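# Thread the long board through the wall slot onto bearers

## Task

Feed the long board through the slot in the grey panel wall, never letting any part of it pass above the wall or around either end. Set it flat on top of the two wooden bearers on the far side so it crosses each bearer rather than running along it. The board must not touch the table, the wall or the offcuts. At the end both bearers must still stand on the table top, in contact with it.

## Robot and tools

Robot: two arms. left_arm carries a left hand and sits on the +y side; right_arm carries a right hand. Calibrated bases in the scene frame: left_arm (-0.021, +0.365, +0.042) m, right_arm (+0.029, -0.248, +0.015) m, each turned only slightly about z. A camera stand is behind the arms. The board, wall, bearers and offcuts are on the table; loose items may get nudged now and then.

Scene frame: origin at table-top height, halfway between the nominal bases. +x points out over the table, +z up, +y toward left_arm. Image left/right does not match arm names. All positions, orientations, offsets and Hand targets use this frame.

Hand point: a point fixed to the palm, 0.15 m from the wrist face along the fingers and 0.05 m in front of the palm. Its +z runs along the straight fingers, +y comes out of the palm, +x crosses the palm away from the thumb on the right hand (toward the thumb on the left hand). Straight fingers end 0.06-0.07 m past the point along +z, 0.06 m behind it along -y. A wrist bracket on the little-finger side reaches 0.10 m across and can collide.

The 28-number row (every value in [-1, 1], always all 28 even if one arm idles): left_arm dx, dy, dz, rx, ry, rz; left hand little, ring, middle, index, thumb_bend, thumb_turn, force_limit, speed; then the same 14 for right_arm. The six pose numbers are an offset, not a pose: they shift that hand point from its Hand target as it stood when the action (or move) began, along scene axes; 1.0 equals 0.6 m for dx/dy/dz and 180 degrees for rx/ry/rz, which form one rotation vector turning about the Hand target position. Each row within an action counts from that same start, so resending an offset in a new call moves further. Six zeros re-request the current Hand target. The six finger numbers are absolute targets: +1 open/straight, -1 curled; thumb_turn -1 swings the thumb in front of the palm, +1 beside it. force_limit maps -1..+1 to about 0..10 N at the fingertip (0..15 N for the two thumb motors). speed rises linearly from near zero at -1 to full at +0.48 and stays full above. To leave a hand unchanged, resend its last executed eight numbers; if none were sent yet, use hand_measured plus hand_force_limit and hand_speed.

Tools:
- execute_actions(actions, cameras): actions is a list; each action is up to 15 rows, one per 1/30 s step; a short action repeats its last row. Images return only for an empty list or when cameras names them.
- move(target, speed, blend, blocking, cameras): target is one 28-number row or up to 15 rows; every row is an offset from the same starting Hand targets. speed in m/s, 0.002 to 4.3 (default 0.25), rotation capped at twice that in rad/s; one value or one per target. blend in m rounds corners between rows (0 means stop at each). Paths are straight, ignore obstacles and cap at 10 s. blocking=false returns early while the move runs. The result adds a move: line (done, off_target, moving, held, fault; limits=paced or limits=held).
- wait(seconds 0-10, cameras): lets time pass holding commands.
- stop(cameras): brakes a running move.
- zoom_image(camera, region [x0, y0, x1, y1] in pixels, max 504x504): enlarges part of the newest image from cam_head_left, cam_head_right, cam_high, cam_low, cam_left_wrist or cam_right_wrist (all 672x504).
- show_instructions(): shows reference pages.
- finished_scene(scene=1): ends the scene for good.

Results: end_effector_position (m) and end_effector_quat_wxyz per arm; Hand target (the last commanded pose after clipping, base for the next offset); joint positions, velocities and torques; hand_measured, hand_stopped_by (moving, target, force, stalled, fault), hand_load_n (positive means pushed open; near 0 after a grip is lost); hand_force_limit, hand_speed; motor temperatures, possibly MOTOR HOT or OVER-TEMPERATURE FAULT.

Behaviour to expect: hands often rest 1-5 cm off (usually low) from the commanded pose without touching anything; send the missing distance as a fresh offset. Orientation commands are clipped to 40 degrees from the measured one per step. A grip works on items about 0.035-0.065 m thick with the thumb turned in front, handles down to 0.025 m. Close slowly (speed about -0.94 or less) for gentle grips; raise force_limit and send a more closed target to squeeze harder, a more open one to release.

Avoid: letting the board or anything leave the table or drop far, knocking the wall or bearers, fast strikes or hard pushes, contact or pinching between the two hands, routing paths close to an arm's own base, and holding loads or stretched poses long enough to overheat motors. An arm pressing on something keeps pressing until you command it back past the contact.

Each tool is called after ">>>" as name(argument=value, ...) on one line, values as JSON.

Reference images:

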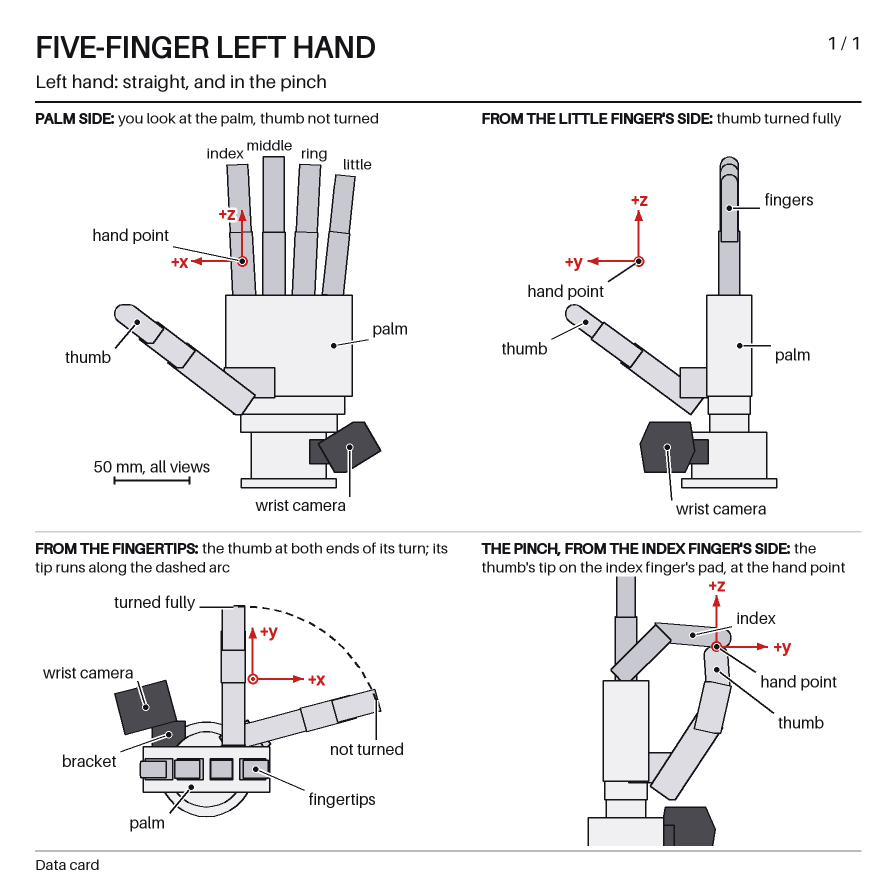

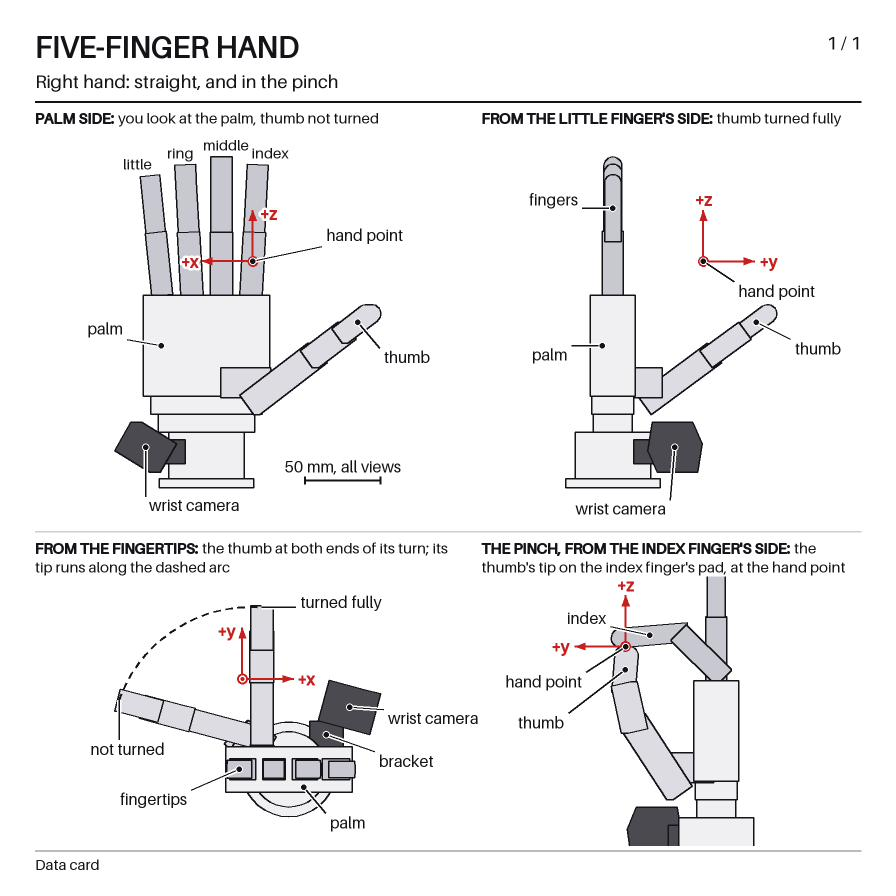

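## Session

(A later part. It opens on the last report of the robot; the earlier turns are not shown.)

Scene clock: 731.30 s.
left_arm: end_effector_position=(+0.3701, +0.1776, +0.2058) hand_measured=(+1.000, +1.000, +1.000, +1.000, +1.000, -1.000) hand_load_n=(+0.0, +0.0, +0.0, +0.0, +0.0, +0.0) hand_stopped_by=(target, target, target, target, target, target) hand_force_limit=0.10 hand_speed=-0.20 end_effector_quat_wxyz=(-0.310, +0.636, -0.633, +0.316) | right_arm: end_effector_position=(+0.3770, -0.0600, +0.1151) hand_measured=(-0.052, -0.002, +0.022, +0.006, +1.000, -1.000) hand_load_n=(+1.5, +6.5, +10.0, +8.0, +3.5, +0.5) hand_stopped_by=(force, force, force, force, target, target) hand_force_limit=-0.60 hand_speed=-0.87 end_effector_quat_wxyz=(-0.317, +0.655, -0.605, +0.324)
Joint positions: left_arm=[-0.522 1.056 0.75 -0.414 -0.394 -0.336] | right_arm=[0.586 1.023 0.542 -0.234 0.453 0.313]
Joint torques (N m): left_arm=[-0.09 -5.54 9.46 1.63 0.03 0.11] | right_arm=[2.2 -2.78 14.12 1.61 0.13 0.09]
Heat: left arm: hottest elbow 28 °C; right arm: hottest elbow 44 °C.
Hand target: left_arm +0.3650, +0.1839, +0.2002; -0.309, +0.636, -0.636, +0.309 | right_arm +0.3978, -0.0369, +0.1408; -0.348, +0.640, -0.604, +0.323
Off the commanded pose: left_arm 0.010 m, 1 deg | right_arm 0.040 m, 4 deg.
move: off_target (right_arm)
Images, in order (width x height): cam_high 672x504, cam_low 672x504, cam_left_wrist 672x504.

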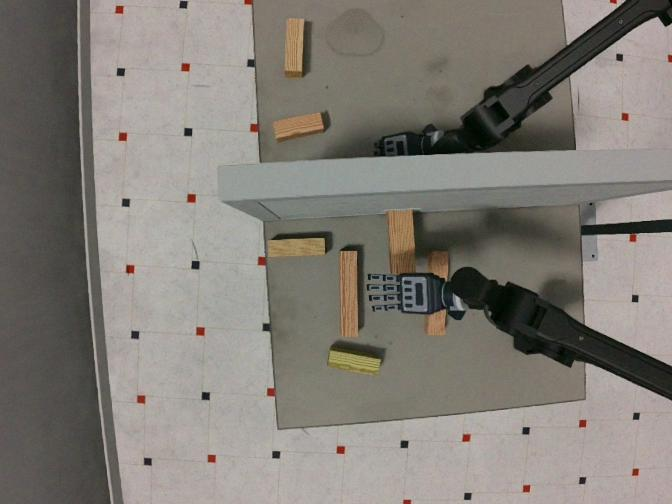

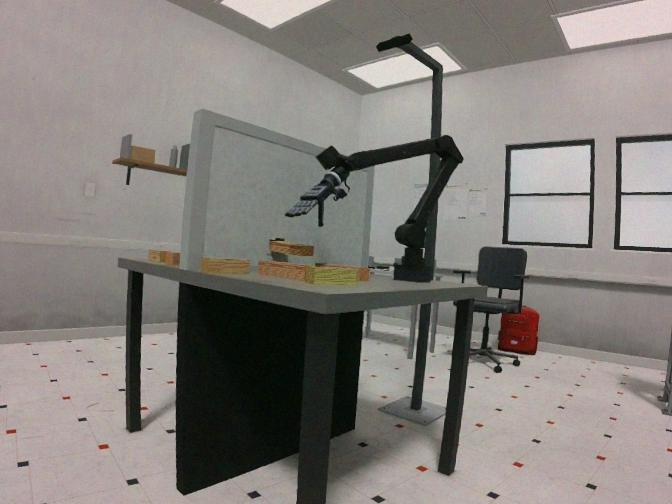

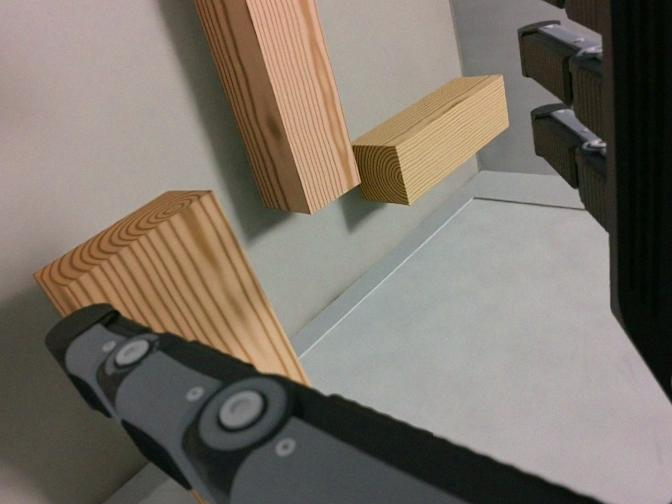

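>>> move(target=[-0.0067,-0.19,-0.058,0,0,0,1,1,1,1,1,-1,0.1,-0.2,0,-0.005,-0.03,0,0,0,-0.4,-0.4,-0.55,-0.55,1,-1,-0.6,-0.87], speed=0.1, cameras=["cam_low","cam_high","cam_left_wrist","cam_head_left"])

>>> zoom_image(camera="cam_low", region=[230, 160, 380, 290])

>>> zoom_image(camera="cam_high", region=[350, 90, 490, 290])

Scene clock: 744.77 s.
left_arm: end_effector_position=(+0.3401, +0.0932, +0.1396) hand_measured=(+1.000, +1.000, +1.000, +1.000, +1.000, -1.000) hand_load_n=(+0.0, +0.0, +0.0, +0.0, +0.0, +0.0) hand_stopped_by=(target, target, target, target, target, target) hand_force_limit=0.10 hand_speed=-0.20 end_effector_quat_wxyz=(-0.309, +0.635, -0.651, +0.278) | right_arm: end_effector_position=(+0.3813, -0.0564, +0.1140) hand_measured=(-0.052, -0.002, +0.022, +0.006, +1.000, -1.000) hand_load_n=(+3.0, +7.0, +8.5, +5.0, +5.0, -6.5) hand_stopped_by=(force, force, force, force, target, target) hand_force_limit=-0.60 hand_speed=-0.87 end_effector_quat_wxyz=(-0.322, +0.656, -0.600, +0.325)
Joint positions: left_arm=[-0.783 1.269 0.771 -0.402 -0.582 -0.541] | right_arm=[0.587 1.039 0.542 -0.203 0.45 0.302]
Joint torques (N m): left_arm=[-1.32 -5.89 15.35 2.35 -0.4 -0.02] | right_arm=[1.61 -1.73 11.14 3 0.01 0.15]
Heat: left arm: hottest elbow 28 °C; right arm: hottest elbow 43 °C.
Hand target: left_arm +0.3611, +0.0700, +0.1655; -0.309, +0.636, -0.636, +0.309 | right_arm +0.3977, -0.0398, +0.1228; -0.348, +0.640, -0.604, +0.323
Off the commanded pose: left_arm 0.041 m, 4 deg | right_arm 0.025 m, 3 deg.
move: off_target (left_arm, right_arm)
Images, in order (width x height): cam_head_left 672x504, cam_high 672x504, cam_low 672x504, cam_left_wrist 672x504.

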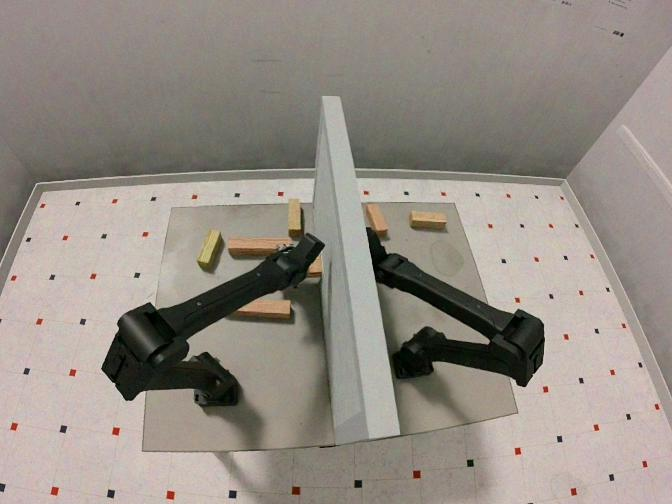

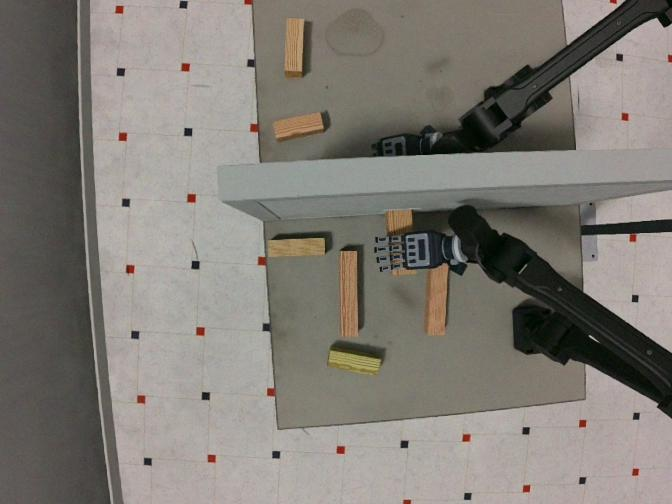

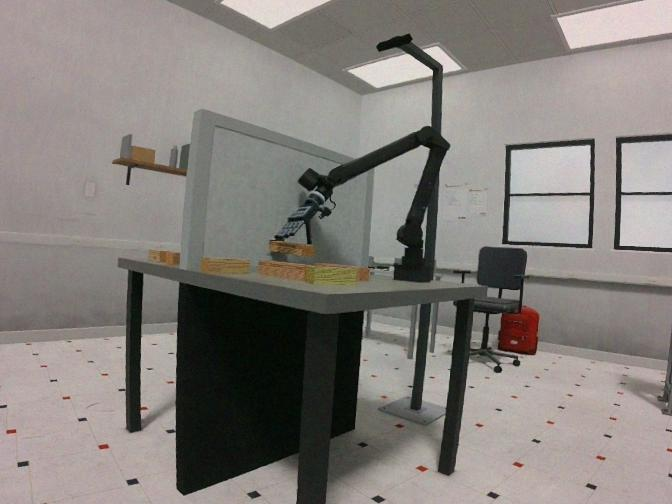

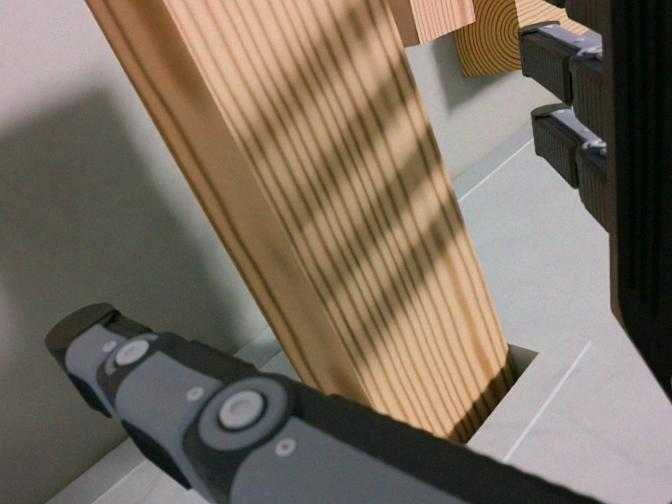

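Scaled by 3.360 from the camera's 672x504 image, which has a finer 960x720 frame.

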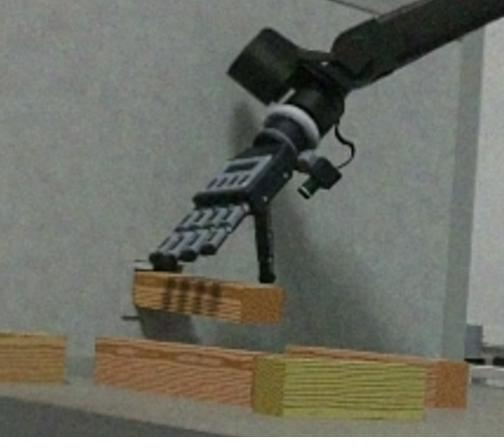

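Scaled by 2.520 from the camera's 672x504 image, which has a finer 960x720 frame.

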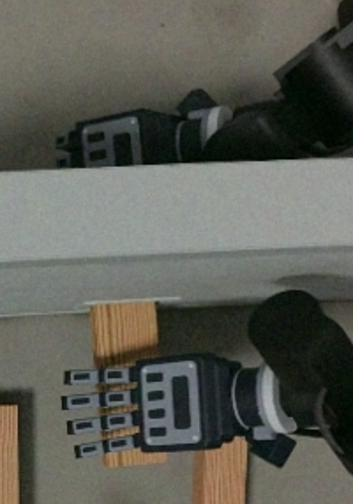

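>>> move(target=[0,-0.008,-0.099,0,0,0,1,1,1,1,1,-1,0.1,-0.2,0,-0.022,0,0,0,0,-0.4,-0.4,-0.55,-0.55,1,-1,-0.6,-0.87], speed=0.08, cameras=["cam_low","cam_high","cam_left_wrist"])

>>> zoom_image(camera="cam_low", region=[230, 160, 380, 290])

>>> zoom_image(camera="cam_high", region=[350, 90, 490, 290])

Scene clock: 753.10 s.
left_arm: end_effector_position=(+0.3647, +0.0666, +0.1152) hand_measured=(+1.000, +1.000, +1.000, +1.000, +1.000, -1.000) hand_load_n=(+0.0, +0.0, +0.0, +0.0, +0.0, +0.0) hand_stopped_by=(target, target, target, target, target, target) hand_force_limit=0.10 hand_speed=-0.20 end_effector_quat_wxyz=(-0.310, +0.636, -0.634, +0.311) | right_arm: end_effector_position=(+0.3827, -0.0572, +0.1139) hand_measured=(-0.052, -0.002, +0.022, +0.006, +1.000, -1.000) hand_load_n=(+2.5, +6.5, +9.0, +5.5, +5.0, -5.5) hand_stopped_by=(force, force, force, force, target, target) hand_force_limit=-0.60 hand_speed=-0.87 end_effector_quat_wxyz=(-0.325, +0.663, -0.594, +0.320)
Joint positions: left_arm=[-0.789 1.382 0.767 -0.216 -0.589 -0.549] | right_arm=[0.57 1.039 0.542 -0.196 0.417 0.279]
Joint torques (N m): left_arm=[-1.38 -7.06 8.16 2.48 -0.35 -0.04] | right_arm=[-0.15 -3.31 9.8 2.95 0.11 0.12]
Heat: left arm: hottest elbow 30 °C; right arm: hottest elbow 43 °C.
Hand target: left_arm +0.3610, +0.0652, +0.1060; -0.309, +0.636, -0.636, +0.309 | right_arm +0.3977, -0.0530, +0.1228; -0.348, +0.640, -0.604, +0.323
Off the commanded pose: left_arm 0.010 m, 0 deg | right_arm 0.018 m, 4 deg.
move: off_target (right_arm)
Images, in order (width x height): cam_high 672x504, cam_low 672x504, cam_left_wrist 672x504.

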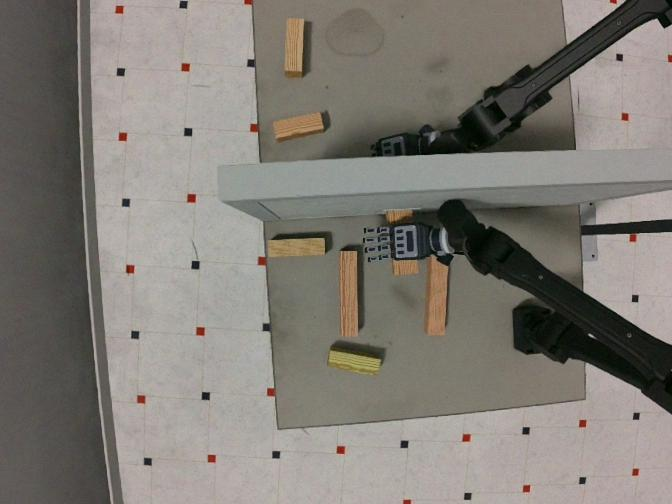

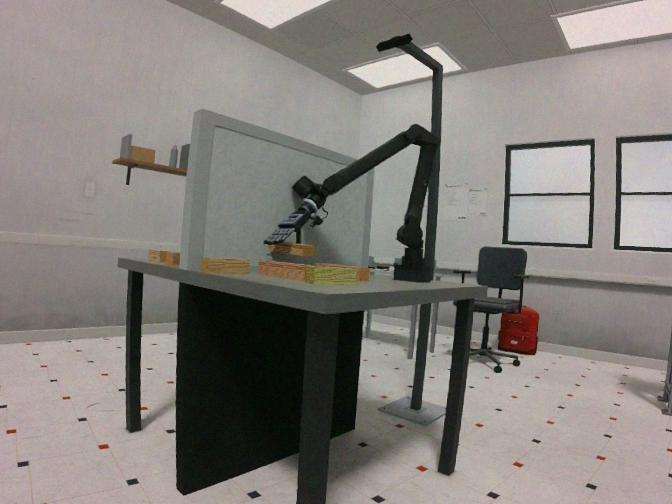

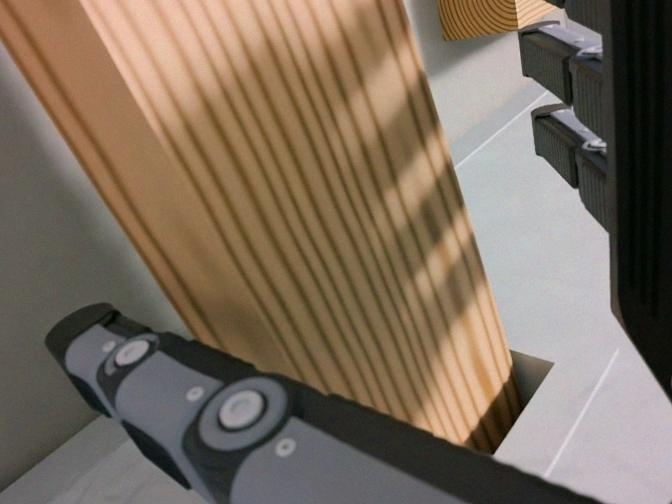

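Scaled by 3.360 from the camera's 672x504 image, which has a finer 960x720 frame.

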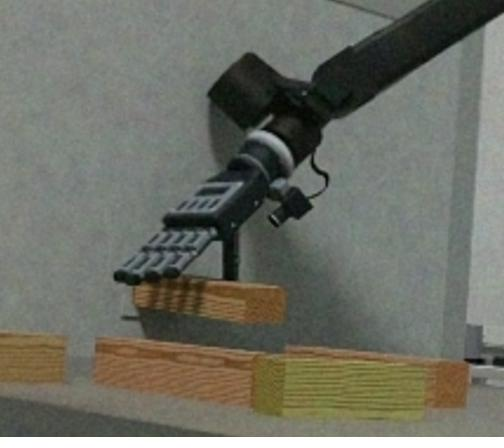

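Scaled by 2.520 from the camera's 672x504 image, which has a finer 960x720 frame.

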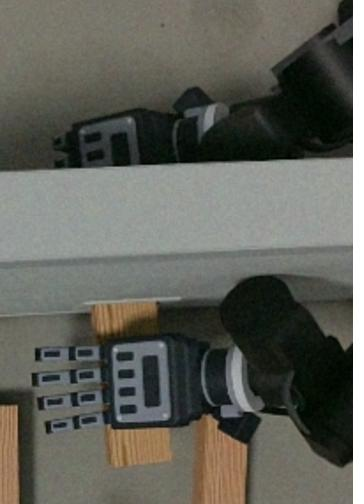

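>>> move(target=[0.018,0,0,0,0,0,1,1,1,1,1,-1,0.1,-0.2,0,0,0,0,0,0,-0.4,-0.4,-0.55,-0.55,1,-1,-0.6,-0.87], speed=0.05, cameras=["cam_left_wrist"])

Scene clock: 759.73 s.
left_arm: end_effector_position=(+0.3668, +0.0668, +0.1079) hand_measured=(+1.000, +1.000, +1.000, +1.000, +1.000, -1.000) hand_load_n=(+0.0, -0.5, +0.0, +0.0, +0.0, +0.0) hand_stopped_by=(target, target, target, target, target, target) hand_force_limit=0.10 hand_speed=-0.20 end_effector_quat_wxyz=(-0.309, +0.637, -0.636, +0.307) | right_arm: end_effector_position=(+0.3827, -0.0573, +0.1139) hand_measured=(-0.052, -0.002, +0.022, +0.006, +1.000, -1.000) hand_load_n=(+2.5, +7.0, +9.0, +5.5, +5.0, -5.5) hand_stopped_by=(force, force, force, force, target, target) hand_force_limit=-0.60 hand_speed=-0.87 end_effector_quat_wxyz=(-0.325, +0.663, -0.594, +0.320)
Joint positions: left_arm=[-0.783 1.401 0.767 -0.204 -0.582 -0.546] | right_arm=[0.57 1.039 0.542 -0.196 0.417 0.278]
Joint torques (N m): left_arm=[-0.32 -7.12 9.69 2.43 -0.1 0.12] | right_arm=[-0.15 -3.25 9.8 2.95 0.11 0.12]
Heat: left arm: hottest elbow 29 °C; right arm: hottest elbow 42 °C.
Hand target: left_arm +0.3718, +0.0651, +0.1060; -0.309, +0.636, -0.636, +0.309 | right_arm +0.3977, -0.0530, +0.1228; -0.348, +0.640, -0.604, +0.323
Off the commanded pose: left_arm 0.006 m, 0 deg | right_arm 0.018 m, 4 deg.
move: off_target (right_arm)
Images, in order (width x height): cam_left_wrist 672x504.

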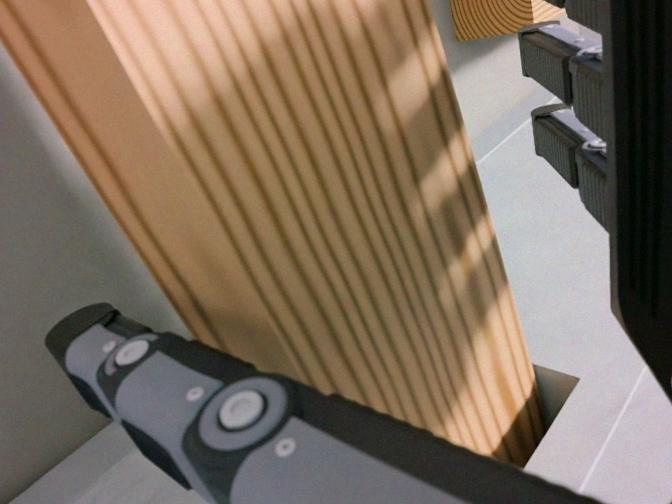

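>>> move(target=[[0,0,0,0,0,0,0.4,0.4,0.4,0.4,1,-1,0.1,-0.3,0,0,0,0,0,0,-0.4,-0.4,-0.55,-0.55,1,-1,-0.6,-0.87],[0,0,0,0,0,0,0.2,0.2,-0.4,-0.4,1,-1,-0.2,-0.87,0,0,0,0,0,0,-0.4,-0.4,-0.55,-0.55,1,-1,-0.6,-0.87]], speed=0.05, cameras=["cam_left_wrist","cam_low","cam_high"])

>>> zoom_image(camera="cam_low", region=[230, 160, 380, 290])

>>> zoom_image(camera="cam_high", region=[350, 90, 490, 290])

Scene clock: 765.23 s.
left_arm: end_effector_position=(+0.3696, +0.0679, +0.1067) hand_measured=(+0.200, +0.200, +0.100, +0.124, +1.000, -1.000) hand_load_n=(+0.0, +0.0, +3.5, +0.0, -0.5, +0.0) hand_stopped_by=(target, target, force, force, target, target) hand_force_limit=-0.20 hand_speed=-0.87 end_effector_quat_wxyz=(-0.310, +0.638, -0.634, +0.308) | right_arm: end_effector_position=(+0.3829, -0.0559, +0.1144) hand_measured=(-0.052, -0.002, +0.022, +0.006, +1.000, -1.000) hand_load_n=(+4.0, +8.0, +9.5, +6.0, +4.5, -6.5) hand_stopped_by=(force, force, force, force, target, target) hand_force_limit=-0.60 hand_speed=-0.87 end_effector_quat_wxyz=(-0.328, +0.665, -0.592, +0.318)
Joint positions: left_arm=[-0.778 1.407 0.767 -0.195 -0.582 -0.545] | right_arm=[0.569 1.039 0.542 -0.192 0.409 0.273]
Joint torques (N m): left_arm=[-0.85 -7.47 9.63 2 -0.11 0.11] | right_arm=[-0.09 -3.31 9.8 2.77 0.37 0.17]
Heat: left arm: hottest elbow 29 °C; right arm: hottest elbow 42 °C.
Hand target: left_arm +0.3719, +0.0651, +0.1061; -0.309, +0.636, -0.636, +0.309 | right_arm +0.3977, -0.0530, +0.1228; -0.348, +0.640, -0.604, +0.323
Off the commanded pose: left_arm 0.004 m, 0 deg | right_arm 0.017 m, 4 deg.
move: off_target (right_arm)
Images, in order (width x height): cam_high 672x504, cam_low 672x504, cam_left_wrist 672x504.

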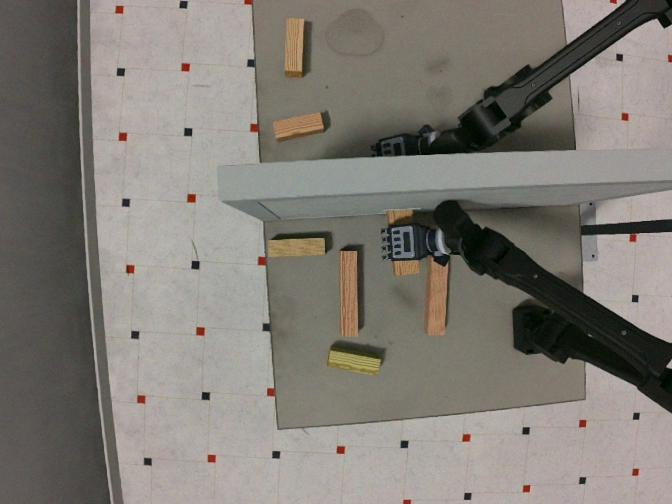

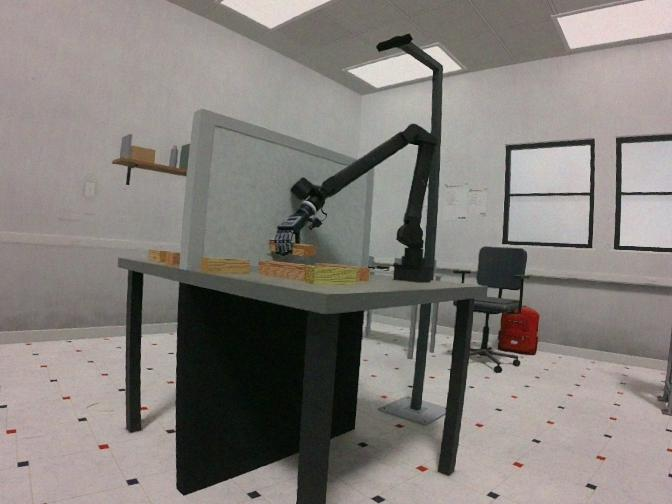

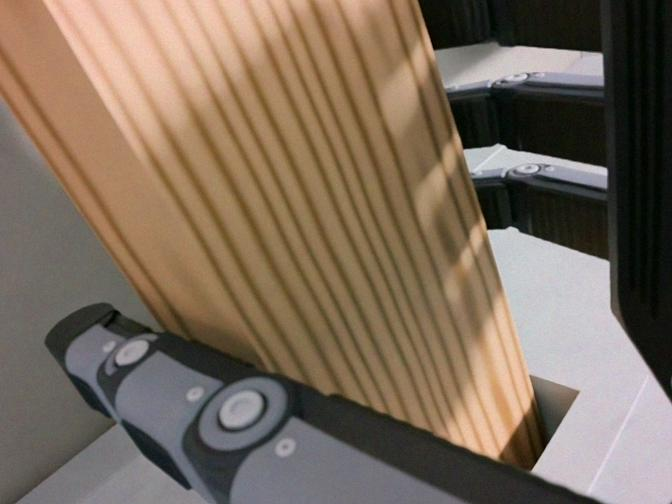

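Scaled by 3.360 from the camera's 672x504 image, which has a finer 960x720 frame.

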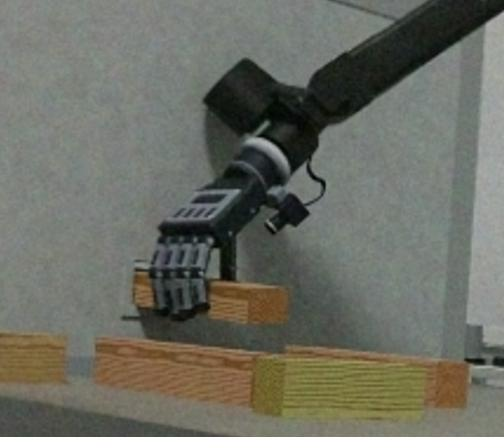

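Scaled by 2.520 from the camera's 672x504 image, which has a finer 960x720 frame.

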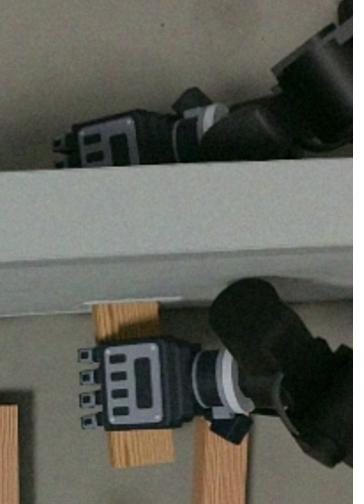

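>>> move(target=[[0.015,0,0.005,0,0,0,0.2,0.2,-0.4,-0.4,1,-1,-0.2,-0.87,0,0,0,0,0,0,-0.4,-0.4,-0.55,-0.55,1,-1,-0.6,-0.87],[0.015,0,0.005,0,0,0,0.2,0.2,-0.45,-0.45,1,-1,0.2,-0.87,0,0,0,0,0,0,-0.4,-0.4,-0.55,-0.55,1,-1,-0.6,-0.87]], speed=0.05, cameras=["cam_left_wrist","cam_low","cam_high"])

>>> zoom_image(camera="cam_low", region=[230, 160, 380, 290])

>>> zoom_image(camera="cam_high", region=[350, 90, 490, 290])

Scene clock: 774.03 s.
left_arm: end_effector_position=(+0.3719, +0.0724, +0.1019) hand_measured=(+0.200, +0.200, +0.030, +0.042, +1.000, -1.000) hand_load_n=(+0.0, +0.0, +6.5, +6.0, +0.5, +0.0) hand_stopped_by=(target, target, force, force, target, target) hand_force_limit=0.20 hand_speed=-0.87 end_effector_quat_wxyz=(-0.309, +0.638, -0.638, +0.301) | right_arm: end_effector_position=(+0.3830, -0.0542, +0.1145) hand_measured=(-0.052, -0.002, +0.022, +0.006, +1.000, -1.000) hand_load_n=(+4.0, +8.0, +9.0, +5.5, +4.0, -5.0) hand_stopped_by=(force, force, force, force, target, target) hand_force_limit=-0.60 hand_speed=-0.87 end_effector_quat_wxyz=(-0.330, +0.665, -0.590, +0.315)
Joint positions: left_arm=[-0.764 1.416 0.767 -0.193 -0.571 -0.532] | right_arm=[0.569 1.04 0.542 -0.188 0.402 0.273]
Joint torques (N m): left_arm=[-0.79 -7.59 11.26 1.88 -0.11 0.11] | right_arm=[-0.09 -3.37 9.78 2.65 0.61 0.18]
Heat: left arm: hottest elbow 29 °C; right arm: hottest elbow 41 °C.
Hand target: left_arm +0.3808, +0.0651, +0.1091; -0.309, +0.636, -0.636, +0.309 | right_arm +0.3977, -0.0530, +0.1228; -0.348, +0.640, -0.604, +0.323
Off the commanded pose: left_arm 0.014 m, 1 deg | right_arm 0.017 m, 4 deg.
move: off_target (left_arm, right_arm); target 2's new numbers were sent with left_arm's hand 0.013 m and 1 deg from that target
Images, in order (width x height): cam_high 672x504, cam_low 672x504, cam_left_wrist 672x504.

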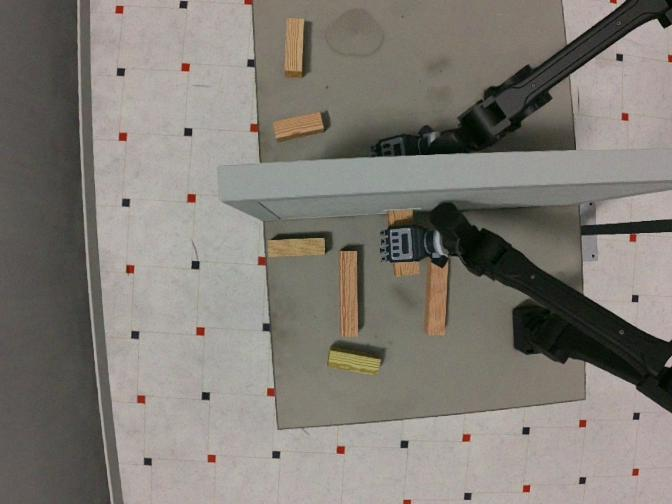

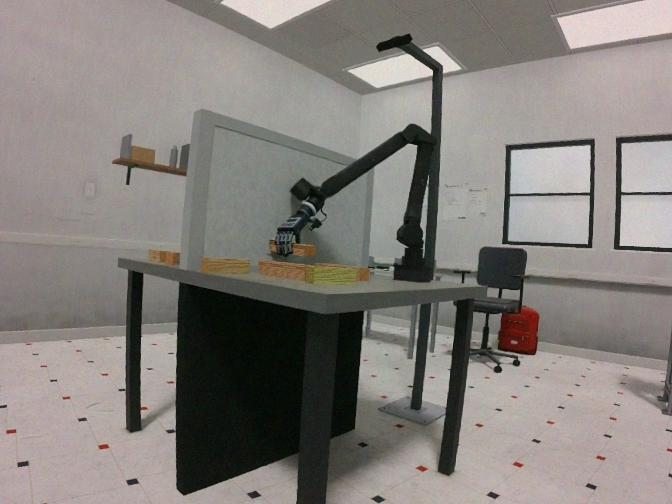

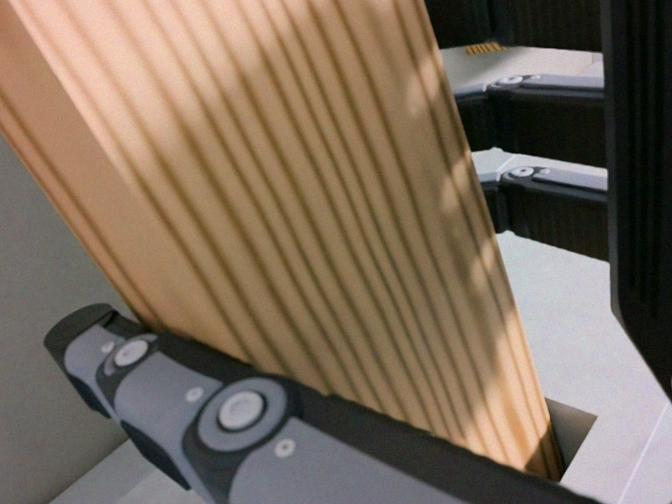

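Scaled by 3.360 from the camera's 672x504 image, which has a finer 960x720 frame.

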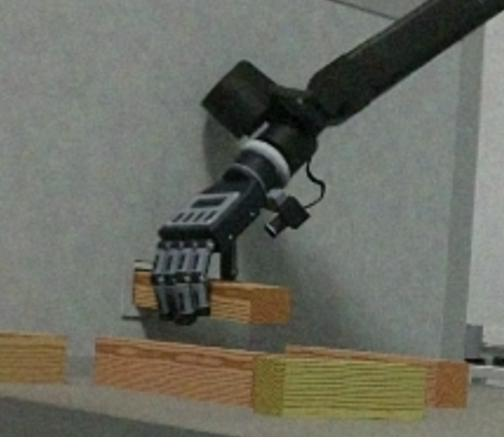

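Scaled by 2.520 from the camera's 672x504 image, which has a finer 960x720 frame.

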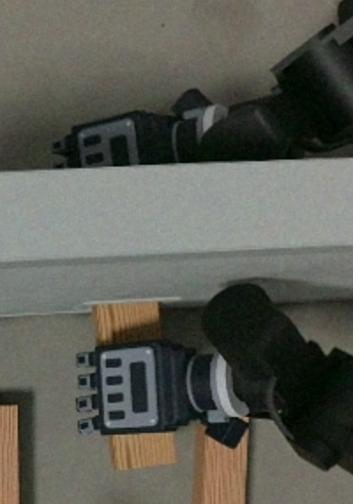

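>>> move(target=[[0,0,0,0,0,0,0.2,0.2,-0.55,-0.55,1,-1,0.5,-0.87,0,0,0,0,0,0,-0.4,-0.4,-0.55,-0.55,1,-1,-0.6,-0.87],[0,0,0,0,0,0,-0.4,-0.4,-0.55,-0.55,1,-1,-0.6,-0.87,0,0,0,0,0,0,-0.4,-0.4,-0.55,-0.55,1,-1,-0.6,-0.87],[0,0,0,0,0,0,-0.4,-0.4,-0.55,-0.55,1,-1,-0.6,-0.87,0,0,0,0,0,0,0.25,0.25,0.25,0.25,1,-1,-0.6,-0.8]], speed=0.05, cameras=["cam_left_wrist","cam_low","cam_high","cam_right_wrist"])

>>> zoom_image(camera="cam_low", region=[230, 160, 380, 290])

Scene clock: 780.17 s.
left_arm: end_effector_position=(+0.3722, +0.0727, +0.1018) hand_measured=(-0.064, +0.010, +0.022, +0.034, +1.000, -1.000) hand_load_n=(+0.0, +4.5, +9.0, +9.0, +1.5, +5.0) hand_stopped_by=(force, force, force, force, target, target) hand_force_limit=-0.60 hand_speed=-0.87 end_effector_quat_wxyz=(-0.310, +0.638, -0.637, +0.301) | right_arm: end_effector_position=(+0.3832, -0.0552, +0.1140) hand_measured=(+0.250, +0.250, +0.250, +0.250, +1.000, -1.000) hand_load_n=(+0.0, +0.0, +0.0, +0.0, +1.5, -1.0) hand_stopped_by=(target, target, target, target, target, target) hand_force_limit=-0.60 hand_speed=-0.80 end_effector_quat_wxyz=(-0.329, +0.664, -0.592, +0.317)
Joint positions: left_arm=[-0.764 1.416 0.767 -0.193 -0.572 -0.532] | right_arm=[0.569 1.041 0.541 -0.187 0.407 0.275]
Joint torques (N m): left_arm=[-0.56 -7.53 11.3 1.85 -0.06 0.12] | right_arm=[-0.09 -3.37 9.87 2.63 0.45 0.16]
Heat: left arm: hottest elbow 29 °C; right arm: hottest elbow 41 °C.
Hand target: left_arm +0.3808, +0.0652, +0.1091; -0.309, +0.636, -0.636, +0.309 | right_arm +0.3976, -0.0531, +0.1227; -0.348, +0.640, -0.604, +0.323
Off the commanded pose: left_arm 0.014 m, 1 deg | right_arm 0.017 m, 4 deg.
move: off_target (left_arm, right_arm); target 2's new numbers were sent with left_arm's hand 0.014 m and 1 deg from that target; target 3's new numbers were sent with right_arm's hand 0.017 m and 4 deg from that target
Images, in order (width x height): cam_high 672x504, cam_low 672x504, cam_left_wrist 672x504, cam_right_wrist 672x504.

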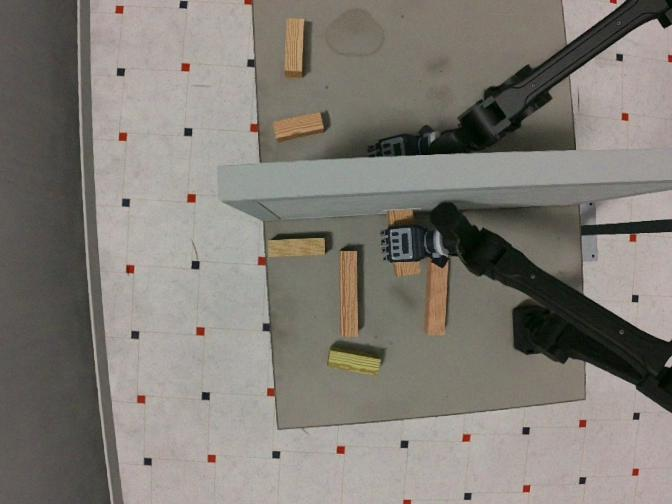

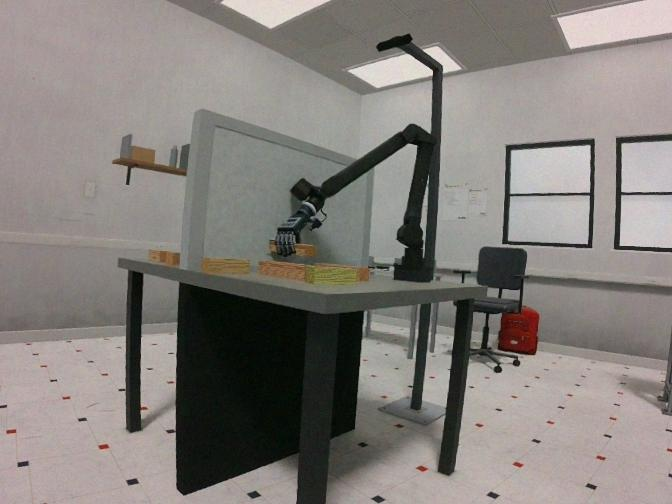

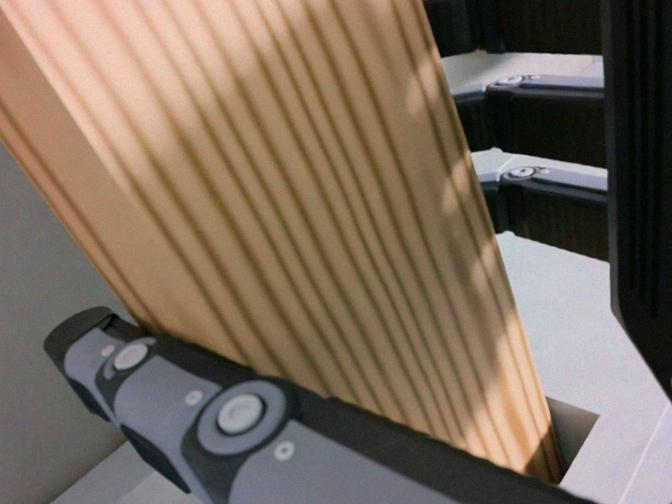

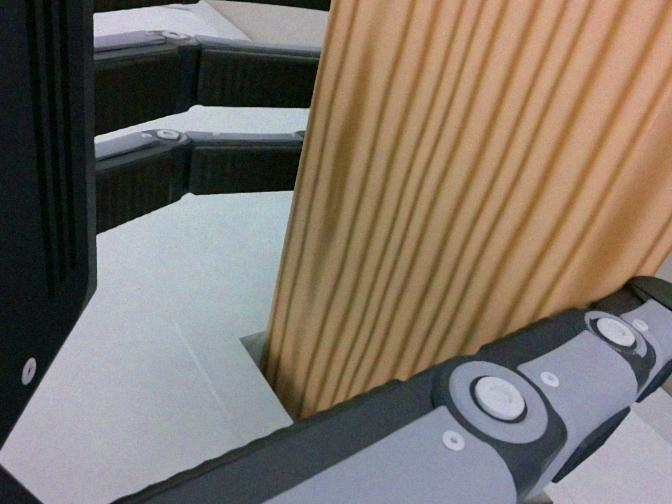

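Scaled by 3.360 from the camera's 672x504 image, which has a finer 960x720 frame.

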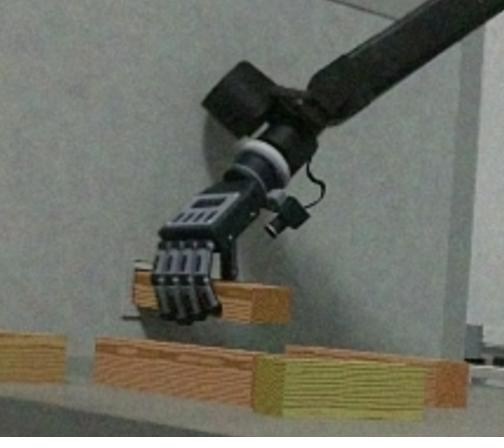

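>>> move(target=[[0,0,0,0,0,0,-0.4,-0.4,-0.55,-0.55,1,-1,-0.6,-0.87,-0.006,0,0,0,0,0,1,1,1,1,1,-1,-0.6,-0.2],[0,0,0,0,0,0,-0.4,-0.4,-0.55,-0.55,1,-1,-0.6,-0.87,-0.006,-0.01,0.16,0,0,0,1,1,1,1,1,-1,-0.6,-0.2],[0,0,0,0,0,0,-0.4,-0.4,-0.55,-0.55,1,-1,-0.6,-0.87,-0.05,-0.2,0.16,0,0,0,1,1,1,1,1,-1,-0.6,-0.2]], speed=0.15, cameras=["cam_low","cam_high","cam_head_right"])

>>> zoom_image(camera="cam_low", region=[230, 160, 380, 290])

>>> zoom_image(camera="cam_high", region=[350, 90, 490, 290])

Scene clock: 790.10 s.
left_arm: end_effector_position=(+0.3721, +0.0726, +0.1018) hand_measured=(-0.064, +0.010, +0.022, +0.034, +1.000, -1.000) hand_load_n=(+1.0, +6.0, +9.0, +8.5, +1.5, +1.5) hand_stopped_by=(force, force, force, force, target, target) hand_force_limit=-0.60 hand_speed=-0.87 end_effector_quat_wxyz=(-0.309, +0.638, -0.637, +0.301) | right_arm: end_effector_position=(+0.3724, -0.1674, +0.2253) hand_measured=(+1.000, +1.000, +1.000, +1.000, +1.000, -1.000) hand_load_n=(+0.0, +0.0, +0.0, +0.0, +0.0, +0.0) hand_stopped_by=(target, target, target, target, target, target) hand_force_limit=-0.60 hand_speed=-0.20 end_effector_quat_wxyz=(-0.356, +0.637, -0.603, +0.323)
Joint positions: left_arm=[-0.764 1.416 0.767 -0.193 -0.572 -0.532] | right_arm=[0.162 0.696 0.641 -0.516 0.085 0.076]
Joint torques (N m): left_arm=[-0.67 -7.65 11.22 1.85 -0.09 0.12] | right_arm=[0.09 -1.73 9.4 0.66 -0.05 -0.18]
Heat: left arm: hottest elbow 29 °C; right arm: hottest elbow 41 °C.
Hand target: left_arm +0.3808, +0.0652, +0.1091; -0.309, +0.636, -0.636, +0.309 | right_arm +0.3677, -0.1730, +0.2188; -0.348, +0.640, -0.604, +0.323
Off the commanded pose: left_arm 0.014 m, 1 deg | right_arm 0.010 m, 1 deg.
move: off_target (left_arm)
Images, in order (width x height): cam_head_right 672x504, cam_high 672x504, cam_low 672x504.

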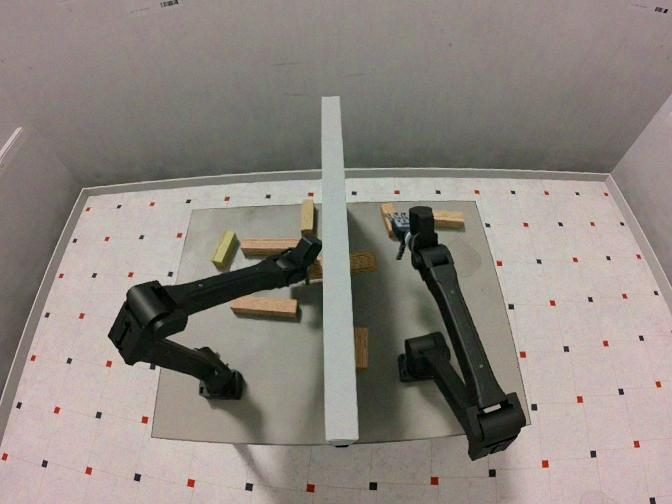

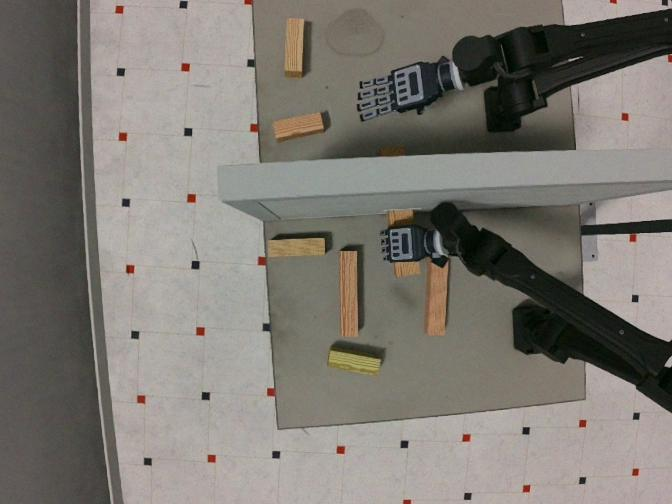

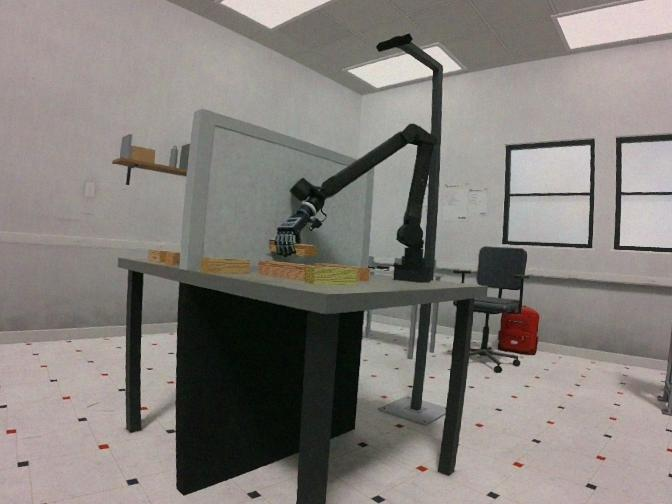

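Scaled by 3.360 from the camera's 672x504 image, which has a finer 960x720 frame.

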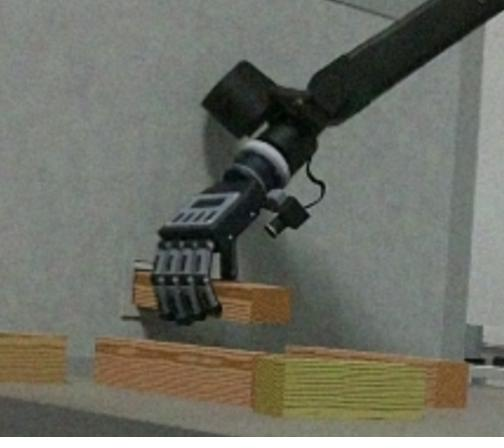

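Scaled by 2.520 from the camera's 672x504 image, which has a finer 960x720 frame.

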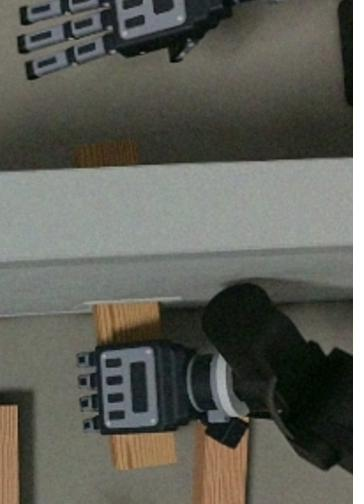

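>>> move(target=[0.0,0.08,0.008,0,0,-0.01,-0.4,-0.4,-0.55,-0.55,1,-1,-0.6,-0.87,0,0,0,0,0,0,1,1,1,1,1,-1,-0.6,-0.2], speed=0.06, cameras=["cam_low","cam_high"])

>>> zoom_image(camera="cam_low", region=[230, 160, 380, 290])

>>> zoom_image(camera="cam_high", region=[350, 130, 490, 330])

Scene clock: 796.57 s.
left_arm: end_effector_position=(+0.3757, +0.1125, +0.1015) hand_measured=(-0.064, +0.010, +0.022, +0.034, +1.000, -1.000) hand_load_n=(+1.0, +6.0, +9.5, +8.5, +1.5, +2.5) hand_stopped_by=(force, force, force, force, target, target) hand_force_limit=-0.60 hand_speed=-0.87 end_effector_quat_wxyz=(-0.301, +0.626, -0.656, +0.296) | right_arm: end_effector_position=(+0.3725, -0.1676, +0.2253) hand_measured=(+1.000, +1.000, +1.000, +1.000, +1.000, -1.000) hand_load_n=(+0.0, +0.0, +0.0, +0.0, +0.0, +0.0) hand_stopped_by=(target, target, target, target, target, target) hand_force_limit=-0.60 hand_speed=-0.20 end_effector_quat_wxyz=(-0.356, +0.637, -0.603, +0.323)
Joint positions: left_arm=[-0.664 1.355 0.709 -0.162 -0.474 -0.415] | right_arm=[0.162 0.696 0.641 -0.516 0.085 0.075]
Joint torques (N m): left_arm=[-0.09 -9.58 8.61 2.81 -0.05 0.07] | right_arm=[0.09 -1.73 9.4 0.66 -0.07 -0.21]
Heat: left arm: hottest elbow 29 °C; right arm: hottest elbow 41 °C.
Hand target: left_arm +0.3808, +0.1132, +0.1139; -0.304, +0.626, -0.646, +0.314 | right_arm +0.3677, -0.1731, +0.2188; -0.348, +0.640, -0.604, +0.323
Off the commanded pose: left_arm 0.013 m, 2 deg | right_arm 0.010 m, 1 deg.
move: off_target (left_arm)
Images, in order (width x height): cam_high 672x504, cam_low 672x504.

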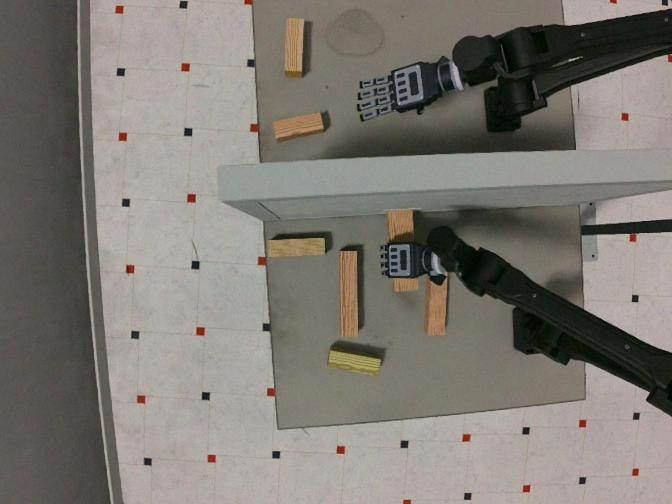

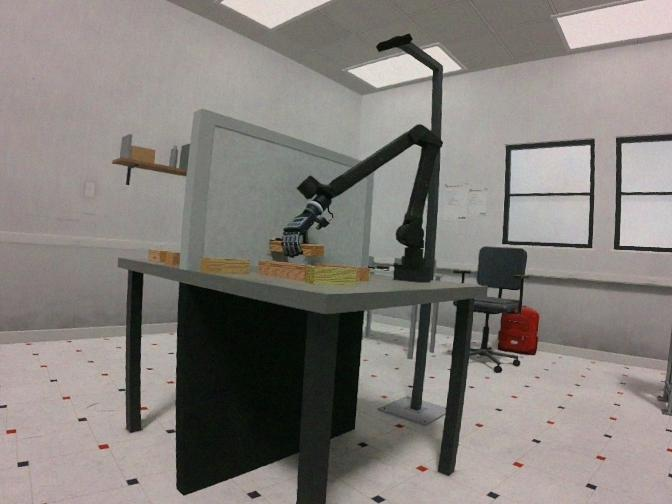

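Scaled by 3.360 from the camera's 672x504 image, which has a finer 960x720 frame.

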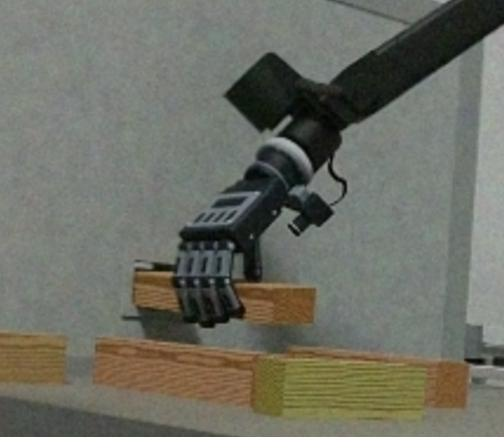

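Scaled by 2.520 from the camera's 672x504 image, which has a finer 960x720 frame.

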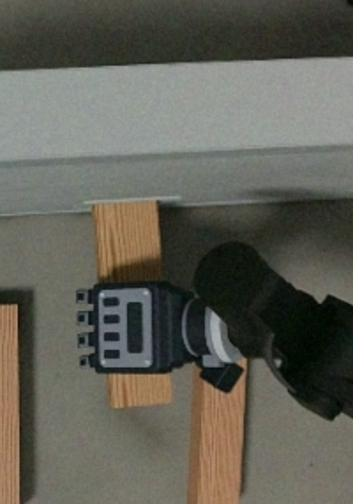

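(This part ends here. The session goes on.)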